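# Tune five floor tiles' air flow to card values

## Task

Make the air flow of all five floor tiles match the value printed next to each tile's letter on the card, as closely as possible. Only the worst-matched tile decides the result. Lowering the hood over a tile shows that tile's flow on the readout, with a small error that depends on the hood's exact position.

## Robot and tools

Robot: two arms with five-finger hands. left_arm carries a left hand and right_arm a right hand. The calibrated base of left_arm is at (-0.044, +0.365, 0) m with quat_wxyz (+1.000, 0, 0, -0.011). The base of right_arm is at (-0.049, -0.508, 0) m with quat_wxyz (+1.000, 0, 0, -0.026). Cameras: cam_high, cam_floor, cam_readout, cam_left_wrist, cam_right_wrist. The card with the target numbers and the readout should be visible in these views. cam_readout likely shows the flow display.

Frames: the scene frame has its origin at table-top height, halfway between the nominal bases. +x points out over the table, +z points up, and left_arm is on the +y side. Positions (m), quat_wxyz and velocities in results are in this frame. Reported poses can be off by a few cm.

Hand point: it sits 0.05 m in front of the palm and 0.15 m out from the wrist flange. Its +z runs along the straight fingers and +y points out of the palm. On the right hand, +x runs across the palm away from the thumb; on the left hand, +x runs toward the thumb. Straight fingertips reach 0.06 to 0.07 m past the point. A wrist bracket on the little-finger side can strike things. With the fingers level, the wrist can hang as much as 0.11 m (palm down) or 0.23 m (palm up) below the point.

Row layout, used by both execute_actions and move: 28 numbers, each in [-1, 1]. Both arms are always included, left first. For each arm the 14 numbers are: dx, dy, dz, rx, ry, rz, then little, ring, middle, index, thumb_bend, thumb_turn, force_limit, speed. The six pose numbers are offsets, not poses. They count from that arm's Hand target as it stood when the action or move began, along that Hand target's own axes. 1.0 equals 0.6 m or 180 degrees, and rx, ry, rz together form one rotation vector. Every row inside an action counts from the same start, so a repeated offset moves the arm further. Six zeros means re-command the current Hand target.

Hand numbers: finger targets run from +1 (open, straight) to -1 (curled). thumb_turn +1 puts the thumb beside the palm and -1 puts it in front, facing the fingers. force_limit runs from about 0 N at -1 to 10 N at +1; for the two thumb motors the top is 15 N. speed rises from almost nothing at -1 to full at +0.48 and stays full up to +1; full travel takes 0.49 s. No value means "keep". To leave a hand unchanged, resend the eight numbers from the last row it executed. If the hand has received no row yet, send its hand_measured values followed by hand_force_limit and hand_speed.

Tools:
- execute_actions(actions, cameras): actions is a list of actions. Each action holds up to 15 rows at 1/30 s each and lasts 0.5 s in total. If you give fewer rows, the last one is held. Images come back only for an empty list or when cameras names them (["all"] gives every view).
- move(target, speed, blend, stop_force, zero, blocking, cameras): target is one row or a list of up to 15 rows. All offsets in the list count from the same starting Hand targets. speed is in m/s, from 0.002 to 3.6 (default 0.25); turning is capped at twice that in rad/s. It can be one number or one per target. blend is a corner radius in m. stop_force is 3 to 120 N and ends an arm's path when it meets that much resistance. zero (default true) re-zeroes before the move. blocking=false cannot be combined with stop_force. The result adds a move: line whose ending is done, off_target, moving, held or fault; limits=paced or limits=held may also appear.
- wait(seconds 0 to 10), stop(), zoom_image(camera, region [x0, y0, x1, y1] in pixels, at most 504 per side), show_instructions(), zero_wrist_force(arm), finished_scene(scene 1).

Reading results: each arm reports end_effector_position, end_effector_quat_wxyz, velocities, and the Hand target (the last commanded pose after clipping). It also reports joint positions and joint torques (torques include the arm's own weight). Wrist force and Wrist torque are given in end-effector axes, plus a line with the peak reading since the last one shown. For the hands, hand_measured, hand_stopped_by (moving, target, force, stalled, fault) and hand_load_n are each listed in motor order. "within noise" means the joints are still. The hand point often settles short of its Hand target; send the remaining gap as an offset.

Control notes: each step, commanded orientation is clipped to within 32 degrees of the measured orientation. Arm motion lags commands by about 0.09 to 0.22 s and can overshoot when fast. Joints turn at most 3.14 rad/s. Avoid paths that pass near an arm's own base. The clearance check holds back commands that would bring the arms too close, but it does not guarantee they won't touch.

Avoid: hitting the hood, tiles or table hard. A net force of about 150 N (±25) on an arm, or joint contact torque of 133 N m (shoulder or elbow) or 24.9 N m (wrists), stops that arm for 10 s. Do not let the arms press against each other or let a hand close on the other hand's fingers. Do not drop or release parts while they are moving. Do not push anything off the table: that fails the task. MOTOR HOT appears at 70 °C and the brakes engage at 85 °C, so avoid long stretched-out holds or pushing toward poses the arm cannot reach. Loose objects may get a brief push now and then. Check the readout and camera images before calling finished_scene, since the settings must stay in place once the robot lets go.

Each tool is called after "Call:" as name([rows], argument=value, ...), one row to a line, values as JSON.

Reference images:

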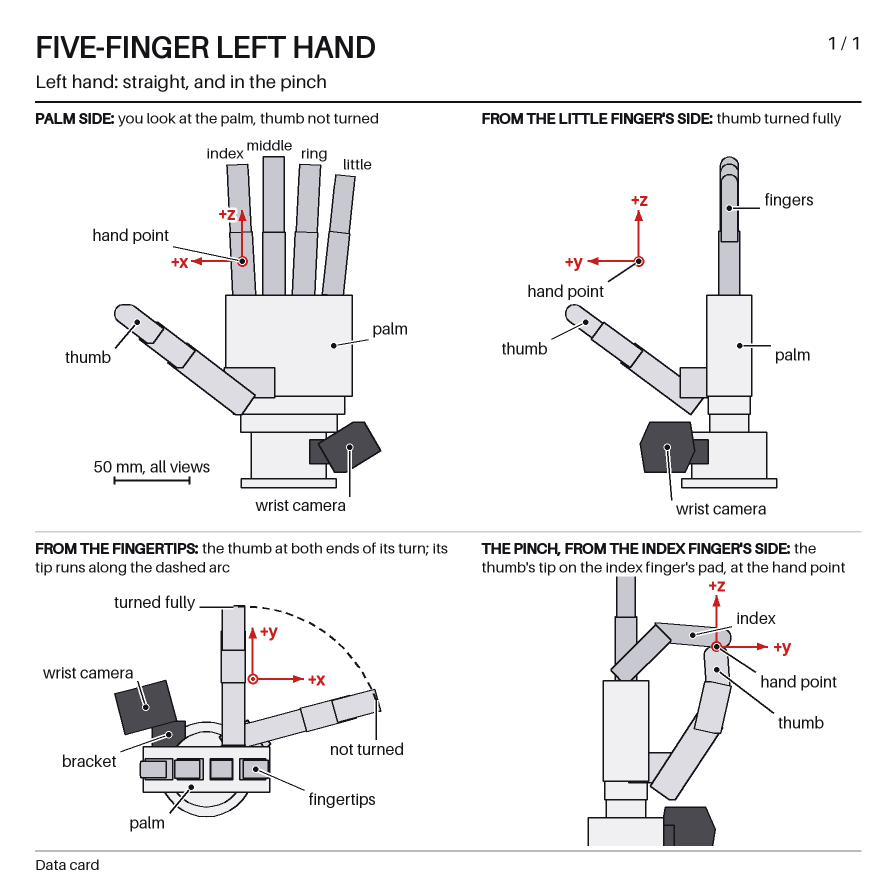

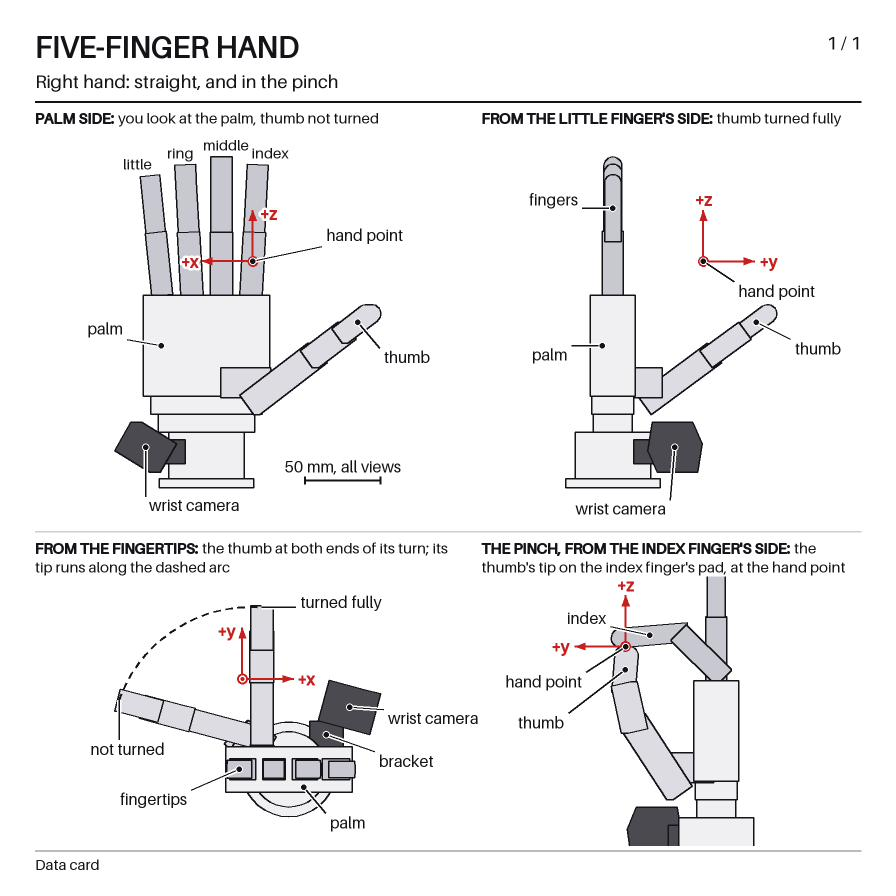

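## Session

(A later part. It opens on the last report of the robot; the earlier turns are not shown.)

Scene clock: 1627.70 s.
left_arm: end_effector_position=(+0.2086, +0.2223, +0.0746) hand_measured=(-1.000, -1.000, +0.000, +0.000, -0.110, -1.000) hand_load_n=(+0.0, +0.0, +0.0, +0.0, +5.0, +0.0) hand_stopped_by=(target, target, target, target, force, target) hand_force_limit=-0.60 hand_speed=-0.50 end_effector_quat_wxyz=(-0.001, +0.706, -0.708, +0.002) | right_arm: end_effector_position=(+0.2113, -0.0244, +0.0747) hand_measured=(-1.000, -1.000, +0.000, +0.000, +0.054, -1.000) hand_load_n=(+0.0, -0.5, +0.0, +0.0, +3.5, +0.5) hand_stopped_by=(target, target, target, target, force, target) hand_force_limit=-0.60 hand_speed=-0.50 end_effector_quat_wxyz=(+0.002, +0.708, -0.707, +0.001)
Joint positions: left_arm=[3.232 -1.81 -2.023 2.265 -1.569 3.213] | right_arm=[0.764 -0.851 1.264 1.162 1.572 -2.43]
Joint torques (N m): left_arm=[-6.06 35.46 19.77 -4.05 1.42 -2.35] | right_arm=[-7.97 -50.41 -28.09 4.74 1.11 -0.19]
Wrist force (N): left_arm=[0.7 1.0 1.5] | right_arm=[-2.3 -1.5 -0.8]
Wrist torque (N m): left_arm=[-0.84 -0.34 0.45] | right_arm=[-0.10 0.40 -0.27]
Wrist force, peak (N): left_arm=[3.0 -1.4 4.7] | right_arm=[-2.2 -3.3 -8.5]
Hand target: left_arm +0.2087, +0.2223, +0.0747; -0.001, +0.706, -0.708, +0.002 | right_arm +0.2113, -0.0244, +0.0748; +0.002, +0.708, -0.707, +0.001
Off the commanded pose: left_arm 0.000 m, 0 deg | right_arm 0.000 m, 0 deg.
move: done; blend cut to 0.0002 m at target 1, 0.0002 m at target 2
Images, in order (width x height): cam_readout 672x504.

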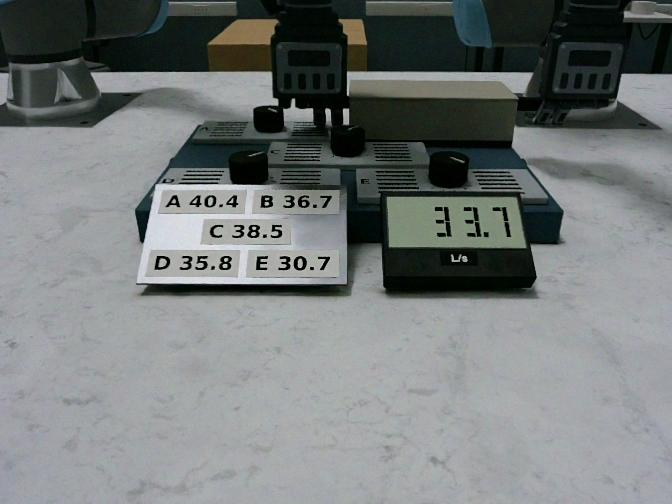

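Call:
move([
  [0,0,-0.015,0,0,0,-1,-1,0,0,-0.3,-1,-0.6,-0.5, 0,0,-0.015,0,0,0,-1,-1,0,0,-0.3,-1,-0.6,-0.5],
  [0,0.0025,-0.015,0,0,0,-1,-1,0,0,-0.3,-1,-0.6,-0.5, 0,0.0025,-0.015,0,0,0,-1,-1,0,0,-0.3,-1,-0.6,-0.5],
  [0,0.0025,0,0,0,0,-1,-1,0,0,-0.3,-1,-0.6,-0.5, 0,0.0025,0,0,0,0,-1,-1,0,0,-0.3,-1,-0.6,-0.5],
], speed=0.06, blend=[0.001,0.001,0], cameras=["cam_readout"])

Call:
move([
  [0,0,-0.015,0,0,0,-1,-1,0,0,-0.3,-1,-0.6,-0.5, 0,0,-0.015,0,0,0,-1,-1,0,0,-0.3,-1,-0.6,-0.5],
  [0,0.000833,-0.015,0,0,0,-1,-1,0,0,-0.3,-1,-0.6,-0.5, 0,-0.000833,-0.015,0,0,0,-1,-1,0,0,-0.3,-1,-0.6,-0.5],
  [0,0.000833,0,0,0,0,-1,-1,0,0,-0.3,-1,-0.6,-0.5, 0,-0.000833,0,0,0,0,-1,-1,0,0,-0.3,-1,-0.6,-0.5],
], speed=0.06, blend=[0.001,0.001,0], cameras=["cam_readout"])

Call:
move([
  [0,0,-0.015,0,0,0,-1,-1,0,0,-0.3,-1,-0.6,-0.5, 0,0,-0.015,0,0,0,-1,-1,0,0,-0.3,-1,-0.6,-0.5],
  [0,0.000833,-0.015,0,0,0,-1,-1,0,0,-0.3,-1,-0.6,-0.5, 0,-0.000833,-0.015,0,0,0,-1,-1,0,0,-0.3,-1,-0.6,-0.5],
  [0,0.000833,0,0,0,0,-1,-1,0,0,-0.3,-1,-0.6,-0.5, 0,-0.000833,0,0,0,0,-1,-1,0,0,-0.3,-1,-0.6,-0.5],
], speed=0.06, blend=[0.001,0.001,0], cameras=["cam_readout"])

Call:
move([
  [0,0,-0.015,0,0,0,-1,-1,0,0,-0.3,-1,-0.6,-0.5, 0,0,-0.015,0,0,0,-1,-1,0,0,-0.3,-1,-0.6,-0.5],
  [0,0.000833,-0.015,0,0,0,-1,-1,0,0,-0.3,-1,-0.6,-0.5, 0,-0.000833,-0.015,0,0,0,-1,-1,0,0,-0.3,-1,-0.6,-0.5],
  [0,0.000833,0,0,0,0,-1,-1,0,0,-0.3,-1,-0.6,-0.5, 0,-0.000833,0,0,0,0,-1,-1,0,0,-0.3,-1,-0.6,-0.5],
], speed=0.06, blend=[0.001,0.001,0], cameras=["cam_floor","cam_readout"])

Call:
zoom_image(camera="cam_floor", region=[285, 60, 505, 225])

Call:
move([
  [0,0,-0.015,0,0,0,-1,-1,0,0,-0.3,-1,-0.6,-0.5, 0,0,-0.015,0,0,0,-1,-1,0,0,-0.3,-1,-0.6,-0.5],
  [0,0.000833,-0.015,0,0,0,-1,-1,0,0,-0.3,-1,-0.6,-0.5, 0,0.0025,-0.015,0,0,0,-1,-1,0,0,-0.3,-1,-0.6,-0.5],
  [0,0.000833,0,0,0,0,-1,-1,0,0,-0.3,-1,-0.6,-0.5, 0,0.0025,0,0,0,0,-1,-1,0,0,-0.3,-1,-0.6,-0.5],
], speed=0.06, blend=[0.001,0.001,0], cameras=["cam_readout"])

Call:
move([
  [0,0,-0.015,0,0,0,-1,-1,0,0,-0.3,-1,-0.6,-0.5, 0,0,-0.015,0,0,0,-1,-1,0,0,-0.3,-1,-0.6,-0.5],
  [0,-0.000833,-0.015,0,0,0,-1,-1,0,0,-0.3,-1,-0.6,-0.5, 0,-0.000833,-0.015,0,0,0,-1,-1,0,0,-0.3,-1,-0.6,-0.5],
  [0,-0.000833,0,0,0,0,-1,-1,0,0,-0.3,-1,-0.6,-0.5, 0,-0.000833,0,0,0,0,-1,-1,0,0,-0.3,-1,-0.6,-0.5],
], speed=0.06, blend=[0.001,0.001,0], cameras=["cam_readout"])

Call:
move([
  [0,0,-0.015,0,0,0,-1,-1,0,0,-0.3,-1,-0.6,-0.5, 0,0,-0.015,0,0,0,-1,-1,0,0,-0.3,-1,-0.6,-0.5],
  [0,-0.000833,-0.015,0,0,0,-1,-1,0,0,-0.3,-1,-0.6,-0.5, 0,-0.000833,-0.015,0,0,0,-1,-1,0,0,-0.3,-1,-0.6,-0.5],
  [0,-0.000833,0,0,0,0,-1,-1,0,0,-0.3,-1,-0.6,-0.5, 0,-0.000833,0,0,0,0,-1,-1,0,0,-0.3,-1,-0.6,-0.5],
], speed=0.06, blend=[0.001,0.001,0], cameras=["cam_readout"])

Call:
move([
  [0,0,-0.015,0,0,0,-1,-1,0,0,-0.3,-1,-0.6,-0.5, 0,0,-0.015,0,0,0,-1,-1,0,0,-0.3,-1,-0.6,-0.5],
  [0,-0.000833,-0.015,0,0,0,-1,-1,0,0,-0.3,-1,-0.6,-0.5, 0,-0.000833,-0.015,0,0,0,-1,-1,0,0,-0.3,-1,-0.6,-0.5],
  [0,-0.000833,0,0,0,0,-1,-1,0,0,-0.3,-1,-0.6,-0.5, 0,-0.000833,0,0,0,0,-1,-1,0,0,-0.3,-1,-0.6,-0.5],
], speed=0.06, blend=[0.001,0.001,0], cameras=["cam_readout"])

Call:
move([
  [0,0,-0.015,0,0,0,-1,-1,0,0,-0.3,-1,-0.6,-0.5, 0,0,-0.015,0,0,0,-1,-1,0,0,-0.3,-1,-0.6,-0.5],
  [0,-0.000833,-0.015,0,0,0,-1,-1,0,0,-0.3,-1,-0.6,-0.5, 0,-0.000833,-0.015,0,0,0,-1,-1,0,0,-0.3,-1,-0.6,-0.5],
  [0,-0.000833,0,0,0,0,-1,-1,0,0,-0.3,-1,-0.6,-0.5, 0,-0.000833,0,0,0,0,-1,-1,0,0,-0.3,-1,-0.6,-0.5],
], speed=0.06, blend=[0.001,0.001,0], cameras=["cam_readout"])

Scene clock: 1672.60 s.
left_arm: end_effector_position=(+0.2071, +0.2223, +0.0746) hand_measured=(-1.000, -1.000, +0.000, +0.000, -0.112, -1.000) hand_load_n=(+0.0, +0.0, +0.0, +0.0, +1.0, +0.0) hand_stopped_by=(target, target, target, target, force, target) hand_force_limit=-0.60 hand_speed=-0.50 end_effector_quat_wxyz=(-0.001, +0.706, -0.708, +0.002) | right_arm: end_effector_position=(+0.2097, -0.0243, +0.0747) hand_measured=(-1.000, -1.000, +0.000, +0.000, +0.054, -1.000) hand_load_n=(+0.0, -0.5, +0.0, +0.0, +3.0, +0.5) hand_stopped_by=(target, target, target, target, force, target) hand_force_limit=-0.60 hand_speed=-0.50 end_effector_quat_wxyz=(+0.002, +0.708, -0.707, +0.001)
Joint positions: left_arm=[3.233 -1.807 -2.027 2.266 -1.569 3.214] | right_arm=[0.766 -0.853 1.268 1.16 1.572 -2.428]
Joint torques (N m): left_arm=[8.05 36.33 19.44 -4.7 -1.16 1.96] | right_arm=[-9.25 -52.08 -25.29 5 0.9 -1.62]
Wrist force (N): left_arm=[0.7 -2.8 -0.5] | right_arm=[-2.2 -1.0 -0.2]
Wrist torque (N m): left_arm=[-0.85 -0.34 0.44] | right_arm=[-0.05 0.36 -0.37]
Wrist force, peak (N): left_arm=[3.1 1.4 5.7] | right_arm=[-2.4 -2.0 -7.9]
Hand target: left_arm +0.2072, +0.2223, +0.0747; -0.001, +0.706, -0.708, +0.002 | right_arm +0.2098, -0.0244, +0.0748; +0.002, +0.708, -0.707, +0.001
Off the commanded pose: left_arm 0.000 m, 0 deg | right_arm 0.000 m, 0 deg.
move: done; blend cut to 0.0008 m at target 1, 0.0008 m at target 2
Images, in order (width x height): cam_readout 672x504.

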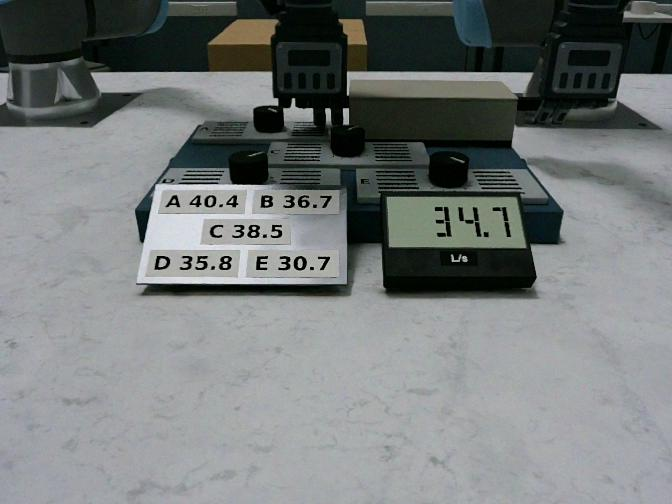

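Scene clock: 1673.37 s.
left_arm: end_effector_position=(+0.2066, +0.2223, +0.0746) hand_measured=(-1.000, -1.000, +0.000, +0.000, -0.112, -1.000) hand_load_n=(+0.0, +0.0, +0.0, +0.5, +0.0, +0.0) hand_stopped_by=(target, target, target, target, force, target) hand_force_limit=-0.60 hand_speed=-0.50 end_effector_quat_wxyz=(-0.001, +0.706, -0.708, +0.002) | right_arm: end_effector_position=(+0.2103, -0.0244, +0.0747) hand_measured=(-1.000, -1.000, +0.000, +0.000, +0.054, -1.000) hand_load_n=(+0.0, -0.5, +0.0, +0.0, +3.0, +0.5) hand_stopped_by=(target, target, target, target, force, target) hand_force_limit=-0.60 hand_speed=-0.50 end_effector_quat_wxyz=(+0.002, +0.708, -0.707, +0.001)
Joint positions: left_arm=[3.233 -1.806 -2.028 2.267 -1.569 3.214] | right_arm=[0.765 -0.852 1.266 1.161 1.572 -2.429]
Joint torques (N m): left_arm=[1.76 35.6 18.58 -4.66 0.8 0.65] | right_arm=[-9.82 -50.33 -24.65 4.92 0.59 -0.98]
Wrist force (N): left_arm=[0.6 -3.9 -1.3] | right_arm=[-2.2 -2.6 -1.6]
Wrist torque (N m): left_arm=[-0.87 -0.32 0.42] | right_arm=[-0.10 0.43 -0.36]
Wrist force, peak (N): left_arm=[3.2 -4.0 4.2] | right_arm=[-2.5 -5.0 -9.0]
Hand target: left_arm +0.2067, +0.2223, +0.0747; -0.001, +0.706, -0.708, +0.002 | right_arm +0.2103, -0.0244, +0.0748; +0.002, +0.708, -0.707, +0.001
Off the commanded pose: left_arm 0.000 m, 0 deg | right_arm 0.000 m, 0 deg.
move: done; blend cut to 0.0002 m at target 1, 0.0002 m at target 2
Images, in order (width x height): cam_readout 672x504.

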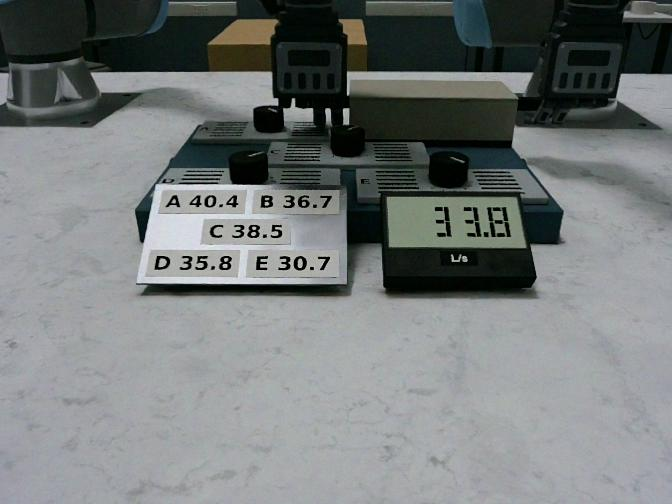

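Scene clock: 1674.13 s.
left_arm: end_effector_position=(+0.2061, +0.2223, +0.0746) hand_measured=(-1.000, -1.000, +0.000, +0.000, -0.112, -1.000) hand_load_n=(+0.0, +0.0, +0.0, +0.0, +0.0, +0.0) hand_stopped_by=(target, target, target, target, force, target) hand_force_limit=-0.60 hand_speed=-0.50 end_effector_quat_wxyz=(-0.001, +0.706, -0.708, +0.002) | right_arm: end_effector_position=(+0.2107, -0.0244, +0.0747) hand_measured=(-1.000, -1.000, +0.000, +0.000, +0.054, -1.000) hand_load_n=(+0.0, -1.0, +0.0, +0.5, +3.0, +0.5) hand_stopped_by=(target, target, target, target, force, target) hand_force_limit=-0.60 hand_speed=-0.50 end_effector_quat_wxyz=(+0.002, +0.708, -0.707, +0.001)
Joint positions: left_arm=[3.233 -1.805 -2.03 2.267 -1.569 3.214] | right_arm=[0.764 -0.851 1.265 1.161 1.572 -2.43]
Joint torques (N m): left_arm=[6.84 33.97 17.22 -4.52 0.53 2.15] | right_arm=[-11.99 -50.54 -24.52 5 0.4 -1.87]
Wrist force (N): left_arm=[0.4 -3.8 -1.3] | right_arm=[-2.2 -2.9 -1.8]
Wrist torque (N m): left_arm=[-0.85 -0.30 0.40] | right_arm=[-0.13 0.43 -0.32]
Wrist force, peak (N): left_arm=[2.6 -3.9 4.0] | right_arm=[-2.1 -4.6 -9.4]
Hand target: left_arm +0.2062, +0.2223, +0.0747; -0.001, +0.706, -0.708, +0.002 | right_arm +0.2108, -0.0244, +0.0748; +0.002, +0.708, -0.707, +0.001
Off the commanded pose: left_arm 0.000 m, 0 deg | right_arm 0.000 m, 0 deg.
move: done; blend cut to 0.0002 m at target 1, 0.0002 m at target 2
Images, in order (width x height): cam_readout 672x504.

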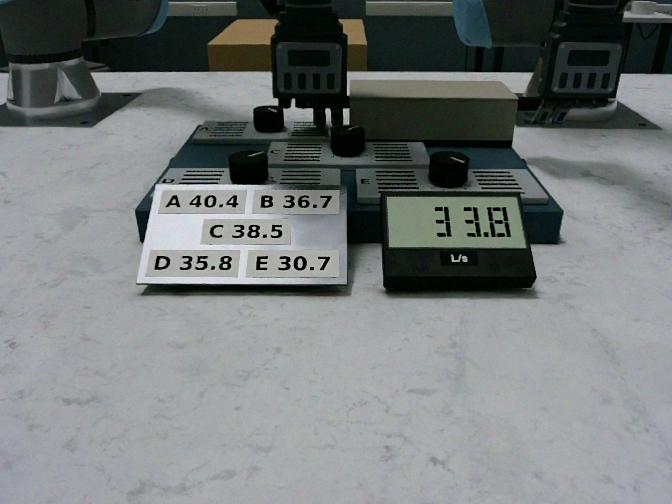

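Scene clock: 1674.90 s.
left_arm: end_effector_position=(+0.2056, +0.2223, +0.0746) hand_measured=(-1.000, -1.000, +0.000, +0.000, -0.112, -1.000) hand_load_n=(+0.0, +0.0, +0.0, +0.0, +0.0, +0.0) hand_stopped_by=(target, target, target, target, force, target) hand_force_limit=-0.60 hand_speed=-0.50 end_effector_quat_wxyz=(-0.001, +0.706, -0.708, +0.002) | right_arm: end_effector_position=(+0.2113, -0.0244, +0.0747) hand_measured=(-1.000, -1.000, +0.000, +0.000, +0.054, -1.000) hand_load_n=(+0.0, -1.5, +0.0, +0.0, +3.5, +0.5) hand_stopped_by=(target, target, target, target, force, target) hand_force_limit=-0.60 hand_speed=-0.50 end_effector_quat_wxyz=(+0.002, +0.708, -0.707, +0.001)
Joint positions: left_arm=[3.233 -1.804 -2.031 2.267 -1.569 3.214] | right_arm=[0.764 -0.851 1.264 1.162 1.572 -2.43]
Joint torques (N m): left_arm=[1.44 34.23 18.71 -4.76 -0.19 0.65] | right_arm=[-9.25 -50.3 -25.6 4.72 0.42 -0.78]
Wrist force (N): left_arm=[0.6 -3.9 -1.1] | right_arm=[-2.4 -3.1 -1.8]
Wrist torque (N m): left_arm=[-0.87 -0.33 0.38] | right_arm=[-0.12 0.46 -0.34]
Wrist force, peak (N): left_arm=[1.0 -4.4 4.5] | right_arm=[-2.6 -4.9 -10.0]
Hand target: left_arm +0.2057, +0.2223, +0.0747; -0.001, +0.706, -0.708, +0.002 | right_arm +0.2113, -0.0244, +0.0748; +0.002, +0.708, -0.707, +0.001
Off the commanded pose: left_arm 0.000 m, 0 deg | right_arm 0.000 m, 0 deg.
move: done; blend cut to 0.0002 m at target 1, 0.0002 m at target 2
Images, in order (width x height): cam_floor 672x504, cam_readout 672x504.

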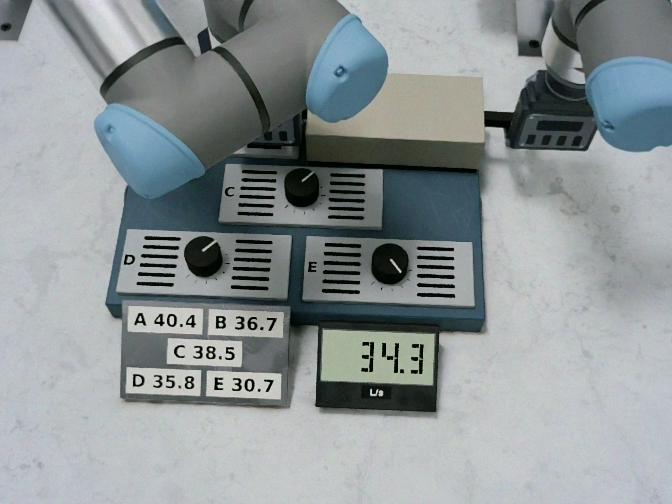

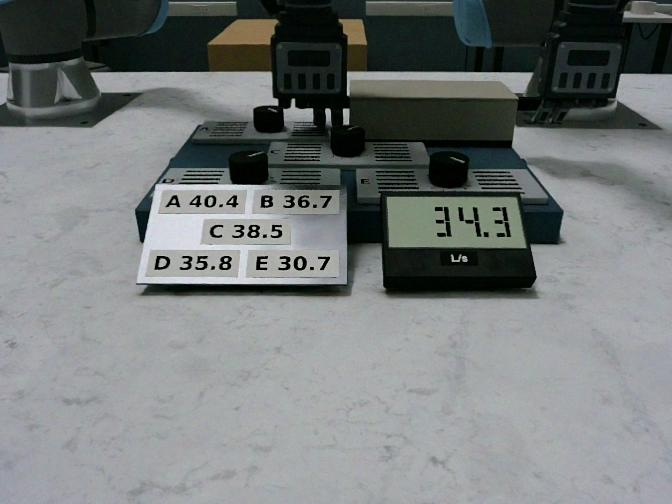

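Scaled by 2.291 from the camera's 672x504 image, which has a finer 960x720 frame.

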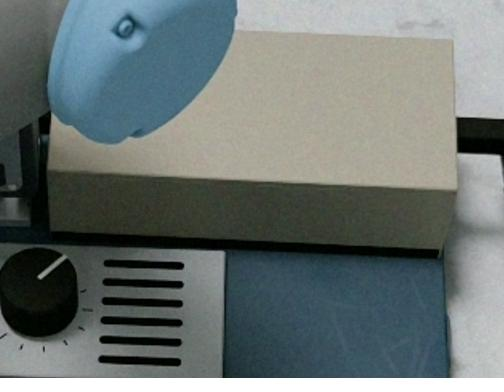

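Scene clock: 1675.67 s.
left_arm: end_effector_position=(+0.2051, +0.2223, +0.0746) hand_measured=(-1.000, -1.000, +0.000, +0.000, -0.112, -1.000) hand_load_n=(+0.0, +0.0, +0.0, +0.0, +0.0, +0.0) hand_stopped_by=(target, target, target, target, force, target) hand_force_limit=-0.60 hand_speed=-0.50 end_effector_quat_wxyz=(-0.001, +0.706, -0.708, +0.002) | right_arm: end_effector_position=(+0.2097, -0.0244, +0.0747) hand_measured=(-1.000, -1.000, +0.000, +0.000, +0.054, -1.000) hand_load_n=(+0.0, -1.0, +0.0, +0.0, +3.0, +0.5) hand_stopped_by=(target, target, target, target, force, target) hand_force_limit=-0.60 hand_speed=-0.50 end_effector_quat_wxyz=(+0.002, +0.708, -0.707, +0.001)
Joint positions: left_arm=[3.233 -1.803 -2.032 2.268 -1.569 3.214] | right_arm=[0.766 -0.853 1.268 1.16 1.572 -2.428]
Joint torques (N m): left_arm=[6.79 34.65 19.99 -4.36 -0.89 2.23] | right_arm=[4.69 -49.72 -26.39 5.33 0 -1.58]
Wrist force (N): left_arm=[0.8 -4.1 -1.3] | right_arm=[-2.4 -2.6 -1.6]
Wrist torque (N m): left_arm=[-0.89 -0.36 0.39] | right_arm=[-0.09 0.43 -0.44]
Wrist force, peak (N): left_arm=[2.6 -3.8 4.3] | right_arm=[-2.1 -4.7 -9.6]
Hand target: left_arm +0.2052, +0.2223, +0.0747; -0.001, +0.706, -0.708, +0.002 | right_arm +0.2098, -0.0244, +0.0748; +0.002, +0.708, -0.707, +0.001
Off the commanded pose: left_arm 0.000 m, 0 deg | right_arm 0.000 m, 0 deg.
move: done; blend cut to 0.0008 m at target 1, 0.0008 m at target 2
Images, in order (width x height): cam_readout 672x504.

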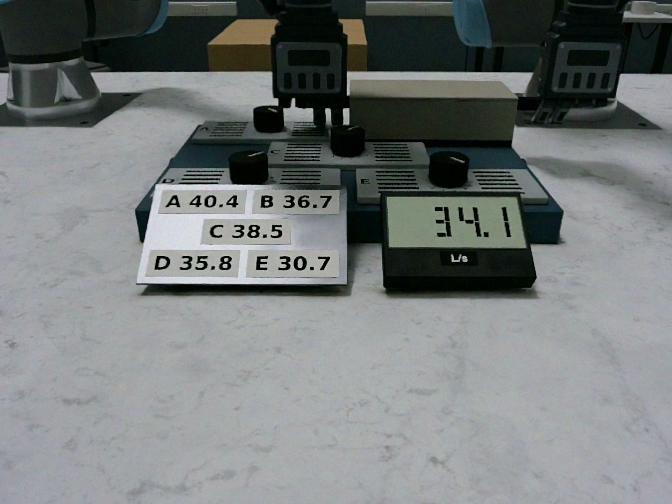

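Scene clock: 1676.43 s.
left_arm: end_effector_position=(+0.2056, +0.2223, +0.0746) hand_measured=(-1.000, -1.000, +0.000, +0.000, -0.112, -1.000) hand_load_n=(+0.0, +0.0, +0.0, +0.0, +0.0, +0.0) hand_stopped_by=(target, target, target, target, force, target) hand_force_limit=-0.60 hand_speed=-0.50 end_effector_quat_wxyz=(-0.001, +0.706, -0.708, +0.002) | right_arm: end_effector_position=(+0.2102, -0.0244, +0.0747) hand_measured=(-1.000, -1.000, +0.000, +0.000, +0.054, -1.000) hand_load_n=(+0.0, -1.0, +0.0, +0.0, +3.0, +0.5) hand_stopped_by=(target, target, target, target, force, target) hand_force_limit=-0.60 hand_speed=-0.50 end_effector_quat_wxyz=(+0.002, +0.708, -0.707, +0.001)
Joint positions: left_arm=[3.233 -1.804 -2.031 2.267 -1.569 3.214] | right_arm=[0.765 -0.852 1.266 1.161 1.572 -2.429]
Joint torques (N m): left_arm=[-6.29 35.88 18.55 -4.69 0.19 -2.41] | right_arm=[-14.3 -50.64 -24.75 5.12 -0.26 -1.01]
Wrist force (N): left_arm=[0.7 -3.9 -1.1] | right_arm=[-2.5 -3.1 -1.8]
Wrist torque (N m): left_arm=[-0.87 -0.33 0.37] | right_arm=[-0.15 0.44 -0.39]
Wrist force, peak (N): left_arm=[2.7 -4.2 4.3] | right_arm=[-2.4 -4.8 -9.0]
Hand target: left_arm +0.2057, +0.2223, +0.0747; -0.001, +0.706, -0.708, +0.002 | right_arm +0.2103, -0.0244, +0.0748; +0.002, +0.708, -0.707, +0.001
Off the commanded pose: left_arm 0.000 m, 0 deg | right_arm 0.000 m, 0 deg.
move: done; blend cut to 0.0002 m at target 1, 0.0002 m at target 2
Images, in order (width x height): cam_readout 672x504.

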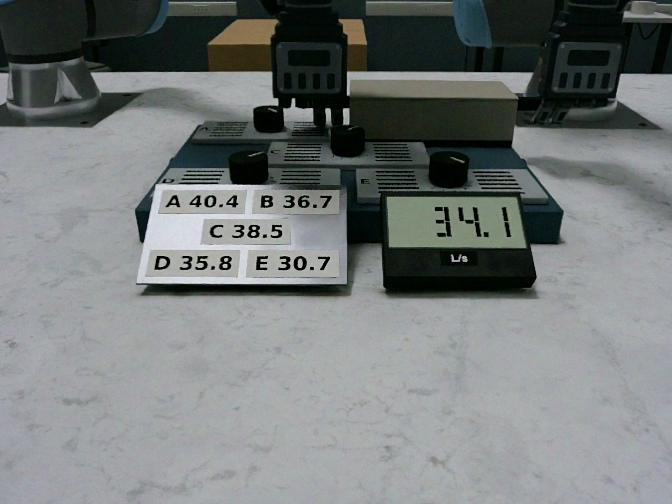

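Scene clock: 1677.20 s.
left_arm: end_effector_position=(+0.2061, +0.2223, +0.0746) hand_measured=(-1.000, -1.000, +0.000, +0.000, -0.112, -1.000) hand_load_n=(+0.5, +0.0, +0.0, +0.0, +0.0, +0.0) hand_stopped_by=(target, target, target, target, force, target) hand_force_limit=-0.60 hand_speed=-0.50 end_effector_quat_wxyz=(-0.001, +0.706, -0.708, +0.002) | right_arm: end_effector_position=(+0.2108, -0.0244, +0.0747) hand_measured=(-1.000, -1.000, +0.000, +0.000, +0.054, -1.000) hand_load_n=(+0.0, -1.0, +0.0, +0.0, +2.5, +0.5) hand_stopped_by=(target, target, target, target, force, target) hand_force_limit=-0.60 hand_speed=-0.50 end_effector_quat_wxyz=(+0.002, +0.708, -0.707, +0.001)
Joint positions: left_arm=[3.233 -1.805 -2.03 2.267 -1.569 3.214] | right_arm=[0.764 -0.851 1.265 1.161 1.572 -2.43]
Joint torques (N m): left_arm=[-7.03 35.19 19.39 -4.71 1.15 -2.35] | right_arm=[-5.08 -50.93 -24.93 4.74 -0.49 -1.57]
Wrist force (N): left_arm=[0.9 -3.8 -1.2] | right_arm=[-2.3 -3.1 -1.6]
Wrist torque (N m): left_arm=[-0.86 -0.37 0.41] | right_arm=[-0.17 0.43 -0.32]
Wrist force, peak (N): left_arm=[2.5 -4.0 4.0] | right_arm=[-2.4 -4.7 -9.3]
Hand target: left_arm +0.2062, +0.2223, +0.0747; -0.001, +0.706, -0.708, +0.002 | right_arm +0.2108, -0.0244, +0.0748; +0.002, +0.708, -0.707, +0.001
Off the commanded pose: left_arm 0.000 m, 0 deg | right_arm 0.000 m, 0 deg.
move: done; blend cut to 0.0002 m at target 1, 0.0002 m at target 2
Images, in order (width x height): cam_readout 672x504.

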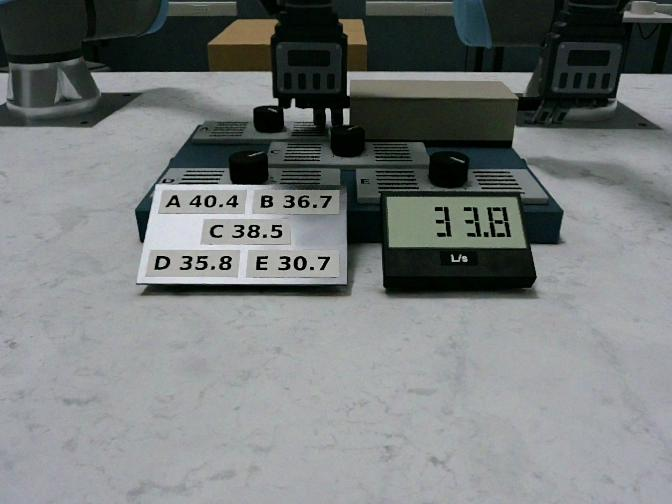

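Scene clock: 1677.97 s.
left_arm: end_effector_position=(+0.2066, +0.2223, +0.0746) hand_measured=(-1.000, -1.000, +0.000, +0.000, -0.112, -1.000) hand_load_n=(+0.5, +0.0, +0.0, +0.0, +0.0, +0.0) hand_stopped_by=(target, target, target, target, force, target) hand_force_limit=-0.60 hand_speed=-0.50 end_effector_quat_wxyz=(-0.001, +0.706, -0.708, +0.002) | right_arm: end_effector_position=(+0.2112, -0.0244, +0.0747) hand_measured=(-1.000, -1.000, +0.000, +0.000, +0.054, -1.000) hand_load_n=(+0.0, -1.0, +0.0, +0.0, +3.5, +0.5) hand_stopped_by=(target, target, target, target, force, target) hand_force_limit=-0.60 hand_speed=-0.50 end_effector_quat_wxyz=(+0.002, +0.708, -0.707, +0.001)
Joint positions: left_arm=[3.233 -1.806 -2.028 2.267 -1.569 3.214] | right_arm=[0.764 -0.851 1.264 1.162 1.572 -2.43]
Joint torques (N m): left_arm=[-7.5 35.28 18.51 -4.8 -0.44 -2.31] | right_arm=[-13.63 -49.81 -26.72 4.87 -0.48 -0.98]
Wrist force (N): left_arm=[0.6 -3.9 -1.2] | right_arm=[-2.3 -3.5 -1.6]
Wrist torque (N m): left_arm=[-0.87 -0.32 0.41] | right_arm=[-0.14 0.43 -0.32]
Wrist force, peak (N): left_arm=[1.0 -3.9 4.6] | right_arm=[-2.2 -4.6 -9.4]
Hand target: left_arm +0.2067, +0.2223, +0.0747; -0.001, +0.706, -0.708, +0.002 | right_arm +0.2113, -0.0244, +0.0748; +0.002, +0.708, -0.707, +0.001
Off the commanded pose: left_arm 0.000 m, 0 deg | right_arm 0.000 m, 0 deg.
move: done; blend cut to 0.0002 m at target 1, 0.0002 m at target 2
Images, in order (width x height): cam_readout 672x504.

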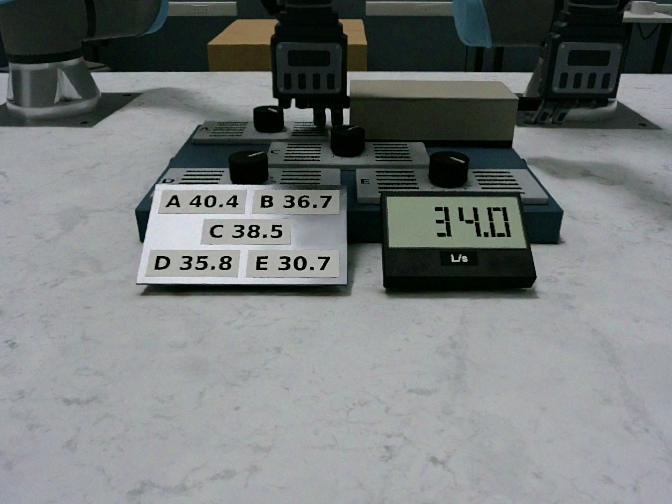

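Scene clock: 1678.73 s.
left_arm: end_effector_position=(+0.2071, +0.2223, +0.0746) hand_measured=(-1.000, -1.000, +0.000, +0.000, -0.112, -1.000) hand_load_n=(+0.0, +0.0, +0.0, +0.0, +0.0, +0.0) hand_stopped_by=(target, target, target, target, force, target) hand_force_limit=-0.60 hand_speed=-0.50 end_effector_quat_wxyz=(-0.001, +0.706, -0.708, +0.002) | right_arm: end_effector_position=(+0.2118, -0.0244, +0.0747) hand_measured=(-1.000, -1.000, +0.000, +0.000, +0.054, -1.000) hand_load_n=(+0.0, -1.0, +0.0, +0.0, +3.0, +1.0) hand_stopped_by=(target, target, target, target, force, target) hand_force_limit=-0.60 hand_speed=-0.50 end_effector_quat_wxyz=(+0.002, +0.708, -0.707, +0.001)
Joint positions: left_arm=[3.233 -1.807 -2.027 2.266 -1.569 3.214] | right_arm=[0.763 -0.85 1.263 1.163 1.572 -2.431]
Joint torques (N m): left_arm=[-6.89 35.19 19.05 -4.75 0.24 -2.45] | right_arm=[-5.09 -51.09 -24.14 4.51 -0.3 -1.84]
Wrist force (N): left_arm=[0.6 -4.0 -1.4] | right_arm=[-2.4 -3.4 -1.9]
Wrist torque (N m): left_arm=[-0.87 -0.34 0.43] | right_arm=[-0.16 0.44 -0.33]
Wrist force, peak (N): left_arm=[2.7 -4.1 4.2] | right_arm=[-2.4 -5.6 -10.1]
Hand target: left_arm +0.2072, +0.2223, +0.0747; -0.001, +0.706, -0.708, +0.002 | right_arm +0.2118, -0.0243, +0.0748; +0.002, +0.708, -0.707, +0.001
Off the commanded pose: left_arm 0.000 m, 0 deg | right_arm 0.000 m, 0 deg.
move: done; blend cut to 0.0002 m at target 1, 0.0002 m at target 2
Images, in order (width x height): cam_readout 672x504.

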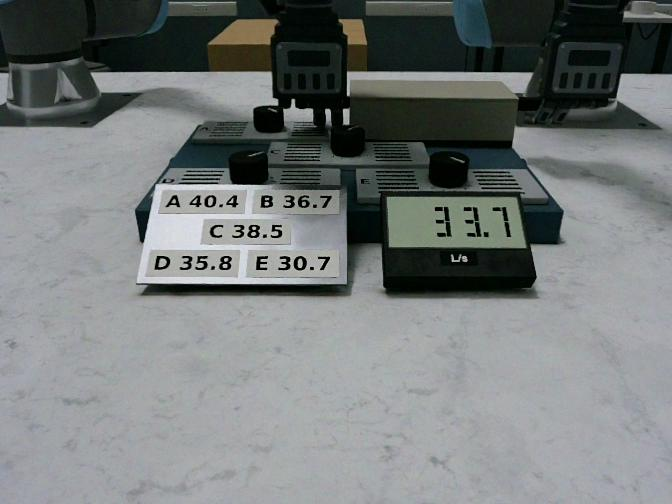

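Call:
move(target=[0,0,0,0,0,0,-1,-1,0,0,1,-1,-0.5,0, 0,0,0,0,0,0,-1,-1,0,0,-0.3,-1,-0.6,-0.5], speed=0.06, cameras=["cam_readout"])

Call:
move(target=[0,0,0,0,0,0,-1,-1,0,0,1,-1,-0.5,0, 0,0,0,0,0,0,-1,-1,0,0,1,-1,-0.5,0], speed=0.06, cameras=["cam_readout","cam_floor","cam_left_wrist","cam_right_wrist"])

Scene clock: 1695.10 s.
left_arm: end_effector_position=(+0.2072, +0.2223, +0.0747) hand_measured=(-1.000, -1.000, +0.000, +0.000, +1.000, -1.000) hand_load_n=(+0.0, +0.0, +0.0, +0.0, +0.0, +0.0) hand_stopped_by=(target, target, target, target, target, target) hand_force_limit=-0.50 hand_speed=0.00 end_effector_quat_wxyz=(-0.001, +0.706, -0.708, +0.002) | right_arm: end_effector_position=(+0.2118, -0.0243, +0.0748) hand_measured=(-1.000, -1.000, +0.000, +0.000, +0.054, -1.000) hand_load_n=(+0.5, -0.5, +0.0, +0.0, +3.0, +0.5) hand_stopped_by=(target, target, target, target, force, target) hand_force_limit=-0.60 hand_speed=-0.50 end_effector_quat_wxyz=(+0.002, +0.708, -0.707, +0.001)
Joint positions: left_arm=[3.233 -1.807 -2.027 2.266 -1.569 3.214] | right_arm=[0.763 -0.85 1.263 1.163 1.572 -2.431]
Joint torques (N m): left_arm=[-7.03 34.94 18.13 -1.04 1.4 -1.75] | right_arm=[9.89 -49.77 -25.09 4.11 0.68 1.35]
Wrist force (N): left_arm=[0.7 -4.1 -1.3] | right_arm=[-2.2 -2.5 -1.1]
Wrist torque (N m): left_arm=[-0.90 -0.35 0.44] | right_arm=[-0.13 0.42 -0.31]
Wrist force, peak (N): left_arm=[0.6 -4.3 -1.3] | right_arm=[-2.7 -3.5 -1.7]
Hand target: left_arm +0.2072, +0.2223, +0.0747; -0.001, +0.706, -0.708, +0.002 | right_arm +0.2118, -0.0243, +0.0748; +0.002, +0.708, -0.707, +0.001
Off the commanded pose: left_arm 0.000 m, 0 deg | right_arm 0.000 m, 0 deg.
move: done
Images, in order (width x height): cam_readout 672x504.

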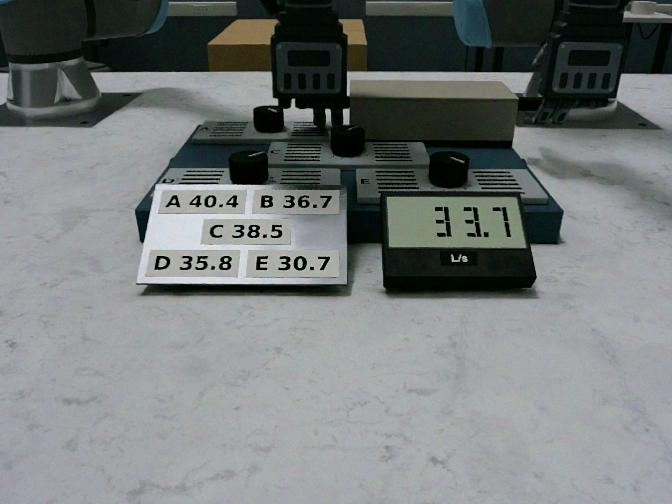

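Scene clock: 1696.03 s.
left_arm: end_effector_position=(+0.2072, +0.2223, +0.0747) hand_measured=(-1.000, -1.000, +0.000, +0.000, +1.000, -1.000) hand_load_n=(+0.0, +0.0, +0.0, +0.0, +0.0, +0.0) hand_stopped_by=(target, target, target, target, target, target) hand_force_limit=-0.50 hand_speed=0.00 end_effector_quat_wxyz=(-0.001, +0.706, -0.708, +0.002) | right_arm: end_effector_position=(+0.2118, -0.0243, +0.0748) hand_measured=(-1.000, -1.000, +0.000, +0.000, +1.000, -1.000) hand_load_n=(+0.0, +0.0, +0.0, +0.0, -0.5, +0.0) hand_stopped_by=(target, target, target, target, target, target) hand_force_limit=-0.50 hand_speed=0.00 end_effector_quat_wxyz=(+0.002, +0.708, -0.707, +0.001)
Joint positions: left_arm=[3.233 -1.807 -2.027 2.266 -1.569 3.214] | right_arm=[0.763 -0.85 1.263 1.163 1.572 -2.431]
Joint torques (N m): left_arm=[-6.16 35.2 17.48 -1.84 1.28 -1.56] | right_arm=[10.59 -45.12 -20.82 4.16 0.83 1.23]
Wrist force (N): left_arm=[0.7 -3.9 -1.1] | right_arm=[-2.0 -2.8 -3.4]
Wrist torque (N m): left_arm=[-0.87 -0.34 0.42] | right_arm=[-0.11 0.38 -0.23]
Wrist force, peak (N): left_arm=[0.5 -4.2 -1.4] | right_arm=[-2.3 -3.4 -3.0]
Hand target: left_arm +0.2072, +0.2223, +0.0747; -0.001, +0.706, -0.708, +0.002 | right_arm +0.2118, -0.0243, +0.0748; +0.002, +0.708, -0.707, +0.001
Off the commanded pose: left_arm 0.000 m, 0 deg | right_arm 0.000 m, 0 deg.
move: done
Images, in order (width x height): cam_floor 672x504, cam_readout 672x504, cam_left_wrist 672x504, cam_right_wrist 672x504.

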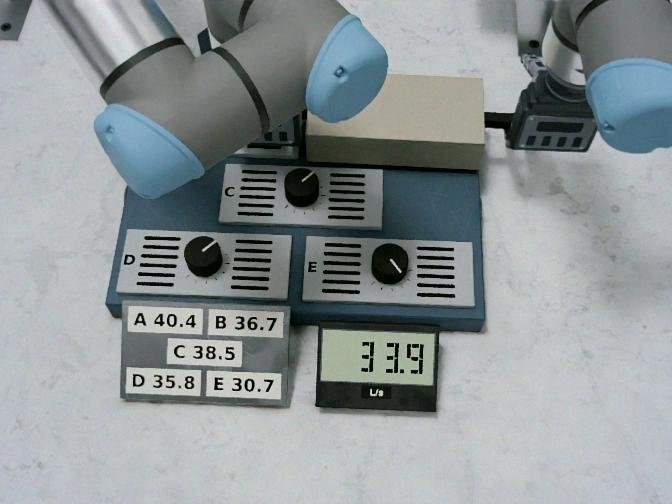

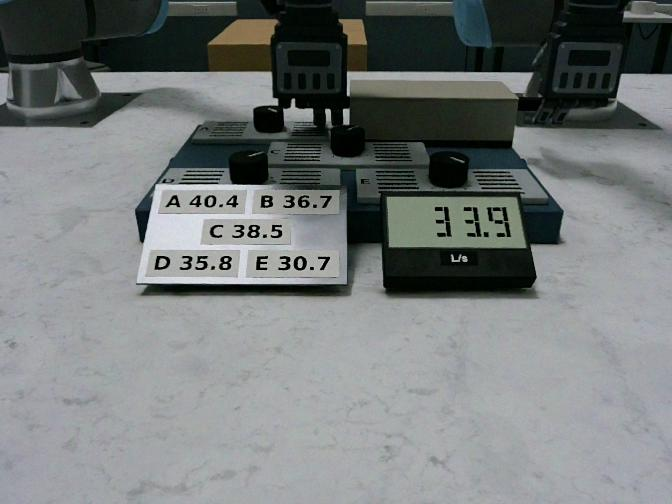

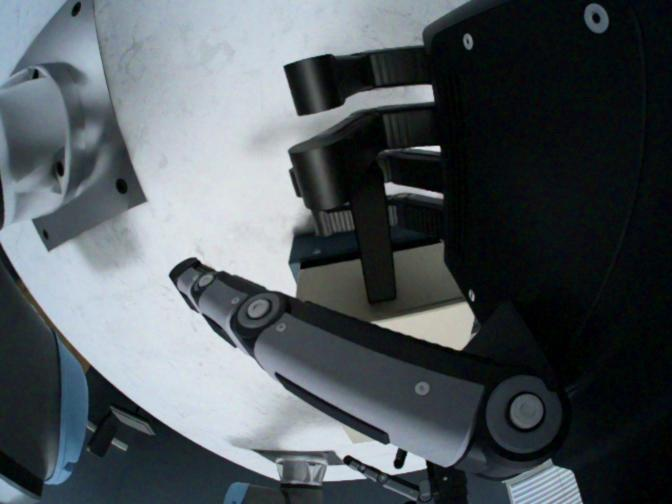

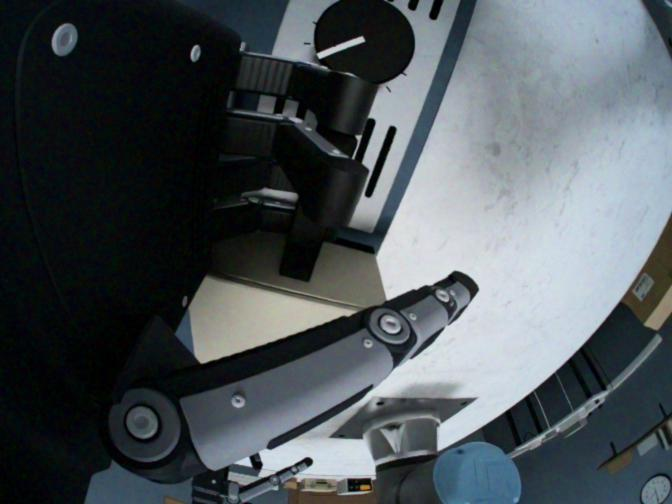

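Call:
move(target=[0,0,0,0,0,0,-1,-1,0,0,-0.3,-1,-0.6,-0.5, 0,0,0,0,0,0,-1,-1,0,0,-0.3,-1,-0.6,-0.5], speed=0.06, cameras=["cam_readout"])

Call:
move(target=[0,0,-0.09,0,0,0,-1,-1,0,0,-0.3,-1,-0.6,-0.5, 0,0,-0.09,0,0,0,-1,-1,0,0,-0.3,-1,-0.6,-0.5], speed=0.15, cameras=["cam_floor","cam_readout"])

Scene clock: 1723.87 s.
left_arm: end_effector_position=(+0.2072, +0.2223, +0.0747) hand_measured=(-1.000, -1.000, +0.000, +0.000, -0.134, -1.000) hand_load_n=(+0.0, +0.0, +0.0, +0.0, +4.5, +0.0) hand_stopped_by=(target, target, target, target, force, target) hand_force_limit=-0.60 hand_speed=-0.50 end_effector_quat_wxyz=(-0.001, +0.706, -0.708, +0.002) | right_arm: end_effector_position=(+0.2118, -0.0244, +0.0748) hand_measured=(-1.000, -1.000, +0.000, +0.000, +0.056, -1.000) hand_load_n=(+0.0, +0.0, +0.0, +0.0, +3.5, +0.5) hand_stopped_by=(target, target, target, target, force, target) hand_force_limit=-0.60 hand_speed=-0.50 end_effector_quat_wxyz=(+0.002, +0.708, -0.707, +0.001)
Joint positions: left_arm=[3.233 -1.807 -2.027 2.266 -1.569 3.214] | right_arm=[0.763 -0.85 1.263 1.163 1.572 -2.431]
Joint torques (N m): left_arm=[-4.16 35.33 12.1 -2.52 0.98 -0.75] | right_arm=[10.22 -38.29 -11.77 3.13 0.87 1.15]
Wrist force (N): left_arm=[0.5 0.7 -0.1] | right_arm=[-1.9 0.6 -3.2]
Wrist torque (N m): left_arm=[-0.80 -0.31 0.38] | right_arm=[-0.02 0.40 -0.18]
Wrist force, peak (N): left_arm=[0.9 -4.2 -1.1] | right_arm=[-2.5 -3.2 -3.0]
Hand target: left_arm +0.2072, +0.2223, +0.0747; -0.001, +0.706, -0.708, +0.002 | right_arm +0.2118, -0.0243, +0.0748; +0.002, +0.708, -0.707, +0.001
Off the commanded pose: left_arm 0.000 m, 0 deg | right_arm 0.000 m, 0 deg.
move: done
Images, in order (width x height): cam_readout 672x504.

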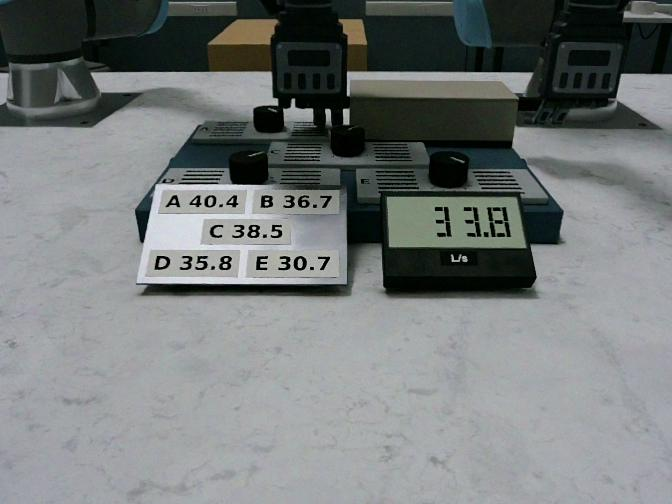

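Scene clock: 1724.77 s.
left_arm: end_effector_position=(+0.2070, +0.2224, +0.1286) hand_measured=(-1.000, -1.000, +0.000, +0.000, -0.134, -1.000) hand_load_n=(+0.0, +0.0, +0.0, +5.0, +4.5, +0.5) hand_stopped_by=(target, target, target, target, force, target) hand_force_limit=-0.60 hand_speed=-0.50 end_effector_quat_wxyz=(-0.001, +0.706, -0.708, +0.002) | right_arm: end_effector_position=(+0.2119, -0.0241, +0.1287) hand_measured=(-1.000, -1.000, +0.000, +0.000, +0.054, -1.000) hand_load_n=(+0.0, +0.0, +2.0, +1.5, +0.0, +0.0) hand_stopped_by=(target, target, target, target, force, target) hand_force_limit=-0.60 hand_speed=-0.50 end_effector_quat_wxyz=(+0.002, +0.708, -0.707, +0.001)
Joint positions: left_arm=[3.233 -1.726 -1.96 2.119 -1.569 3.214] | right_arm=[0.763 -0.896 1.197 1.275 1.572 -2.431]
Joint torques (N m): left_arm=[7.08 16.02 17.21 -5.36 0.8 2.05] | right_arm=[14.92 -47.47 -20.8 3.2 -0.57 0.89]
Wrist force (N): left_arm=[-0.8 -4.4 4.6] | right_arm=[-1.0 -1.3 3.5]
Wrist torque (N m): left_arm=[-1.01 -0.46 0.35] | right_arm=[-0.15 0.28 -0.12]
Wrist force, peak (N): left_arm=[2.9 0.9 8.3] | right_arm=[-2.3 -1.0 3.9]
Hand target: left_arm +0.2070, +0.2224, +0.1287; -0.001, +0.706, -0.708, +0.002 | right_arm +0.2119, -0.0241, +0.1288; +0.002, +0.708, -0.707, +0.001
Off the commanded pose: left_arm 0.000 m, 0 deg | right_arm 0.000 m, 0 deg.
move: done
Images, in order (width x height): cam_floor 672x504, cam_readout 672x504.

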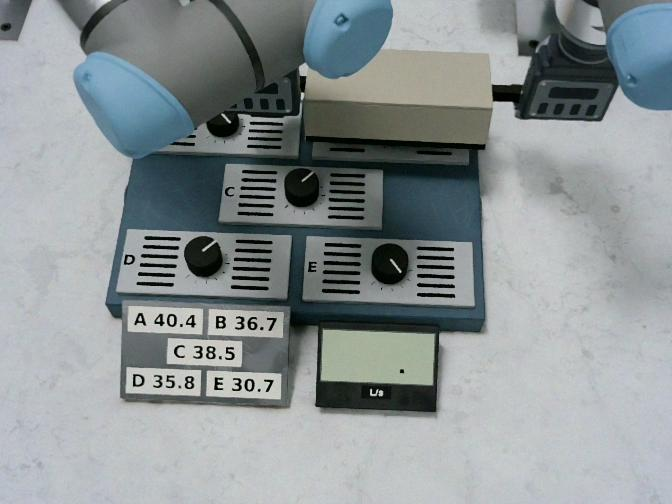

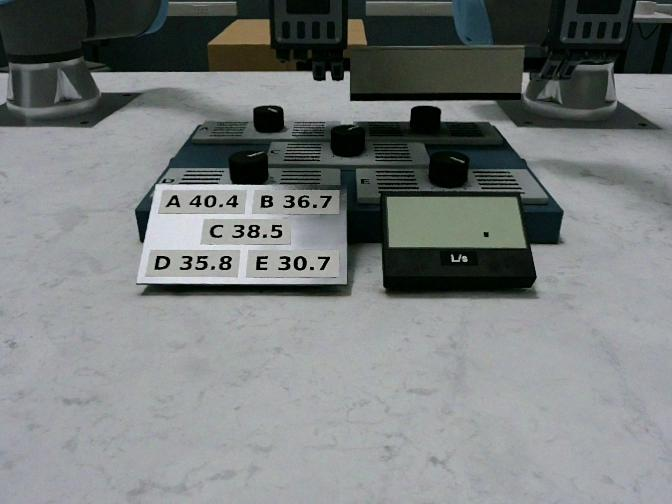

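Call:
move([
  [0.3245,0.0023,0,0,0,0,-1,-1,0,0,-0.3,-1,-0.6,-0.5, 0.3245,0.0023,0,0,0,0,-1,-1,0,0,-0.3,-1,-0.6,-0.5],
  [0.3245,0.0023,0.075,0,0,0,-1,-1,0,0,-0.3,-1,-0.6,-0.5, 0.3245,0.0023,0.075,0,0,0,-1,-1,0,0,-0.3,-1,-0.6,-0.5],
  [0.3245,0.0023,0.09,0,0,0,-1,-1,0,0,-0.3,-1,-0.6,-0.5, 0.3245,0.0023,0.09,0,0,0,-1,-1,0,0,-0.3,-1,-0.6,-0.5],
], speed=[0.2,0.15,0.04], blend=[0.01,0.001,0], cameras=["cam_floor","cam_readout"])

Call:
zoom_image(camera="cam_floor", region=[110, 60, 330, 225])

Call:
zoom_image(camera="cam_floor", region=[300, 60, 500, 210])

Scene clock: 1738.57 s.
left_arm: end_effector_position=(+0.2052, +0.0276, +0.0748) hand_measured=(-1.000, -1.000, +0.000, +0.000, -0.136, -1.000) hand_load_n=(+0.0, +0.0, +0.0, +0.0, +0.0, +0.0) hand_stopped_by=(target, target, target, target, force, target) hand_force_limit=-0.60 hand_speed=-0.50 end_effector_quat_wxyz=(-0.001, +0.706, -0.708, +0.002) end_effector_velocity=(+0.000, +0.000, +0.002) end_effector_angular_velocity=(+0.001, +0.000, -0.001) | right_arm: end_effector_position=(+0.2106, -0.2191, +0.0755) hand_measured=(-1.000, -1.000, +0.000, +0.000, +0.054, -1.000) hand_load_n=(+0.0, -0.5, +0.0, +0.0, +1.0, +0.5) hand_stopped_by=(target, target, target, target, force, target) hand_force_limit=-0.60 hand_speed=-0.50 end_effector_quat_wxyz=(+0.002, +0.708, -0.707, +0.001) end_effector_velocity=(-0.001, +0.000, +0.002) end_effector_angular_velocity=(-0.001, +0.002, +0.000)
Joint positions: left_arm=[2.692 -2.029 -1.703 2.164 -1.571 2.673] | right_arm=[0.402 -1.16 1.776 0.958 1.574 -2.793]
Joint velocities: left_arm=[-0.001 0.002 0.003 -0.006 -0.001 0] | right_arm=[0 -0.003 -0.002 0.007 0 0]
Joint torques (N m): left_arm=[-8.39 45.86 19.68 -4.57 1.39 -2.48] | right_arm=[-13.7 -36.61 -23.65 5.43 -1.37 -1.65]
Wrist force (N): left_arm=[0.4 -3.9 -1.3] | right_arm=[-2.7 -3.5 -2.4]
Wrist torque (N m): left_arm=[-0.88 -0.32 0.40] | right_arm=[-0.14 0.44 -0.43]
Wrist force, peak (N): left_arm=[5.6 -4.5 4.4] | right_arm=[-1.5 -6.5 -9.2]
Hand target: left_arm +0.2052, +0.0276, +0.0749; -0.001, +0.706, -0.708, +0.002 | right_arm +0.2107, -0.2190, +0.0756; +0.002, +0.708, -0.707, +0.001
Off the commanded pose: left_arm 0.000 m, 0 deg | right_arm 0.000 m, 0 deg.
move: done
Images, in order (width x height): cam_floor 672x504, cam_readout 672x504.

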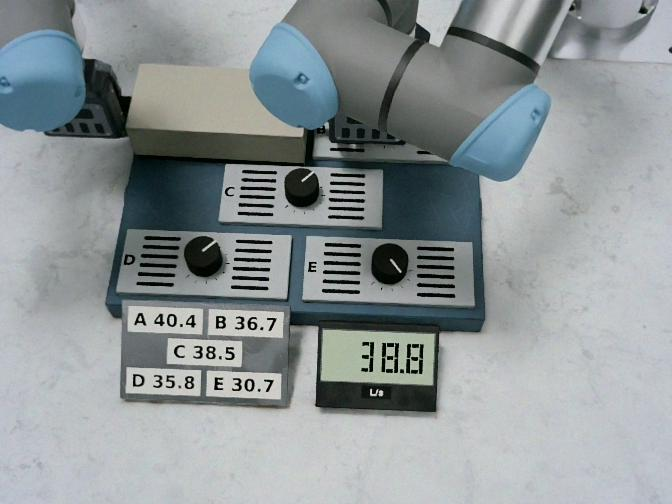

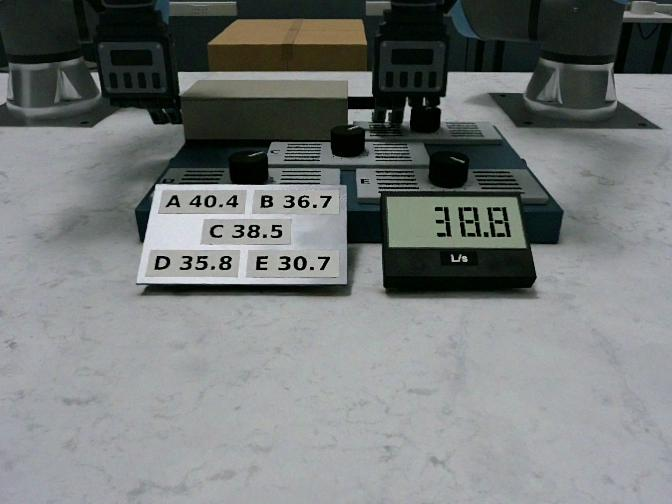

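Scaled by 2.291 from the camera's 672x504 image, which has a finer 960x720 frame.

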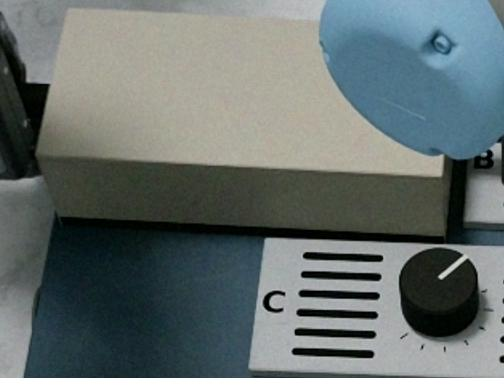

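Scaled by 2.520 from the camera's 672x504 image, which has a finer 960x720 frame.

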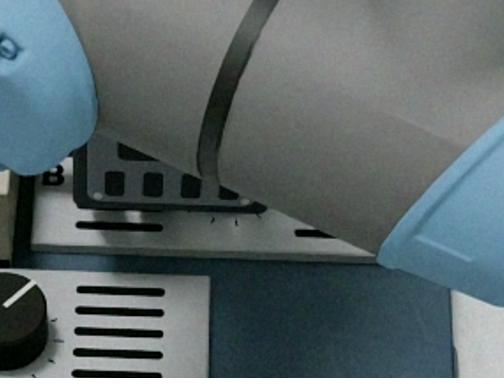

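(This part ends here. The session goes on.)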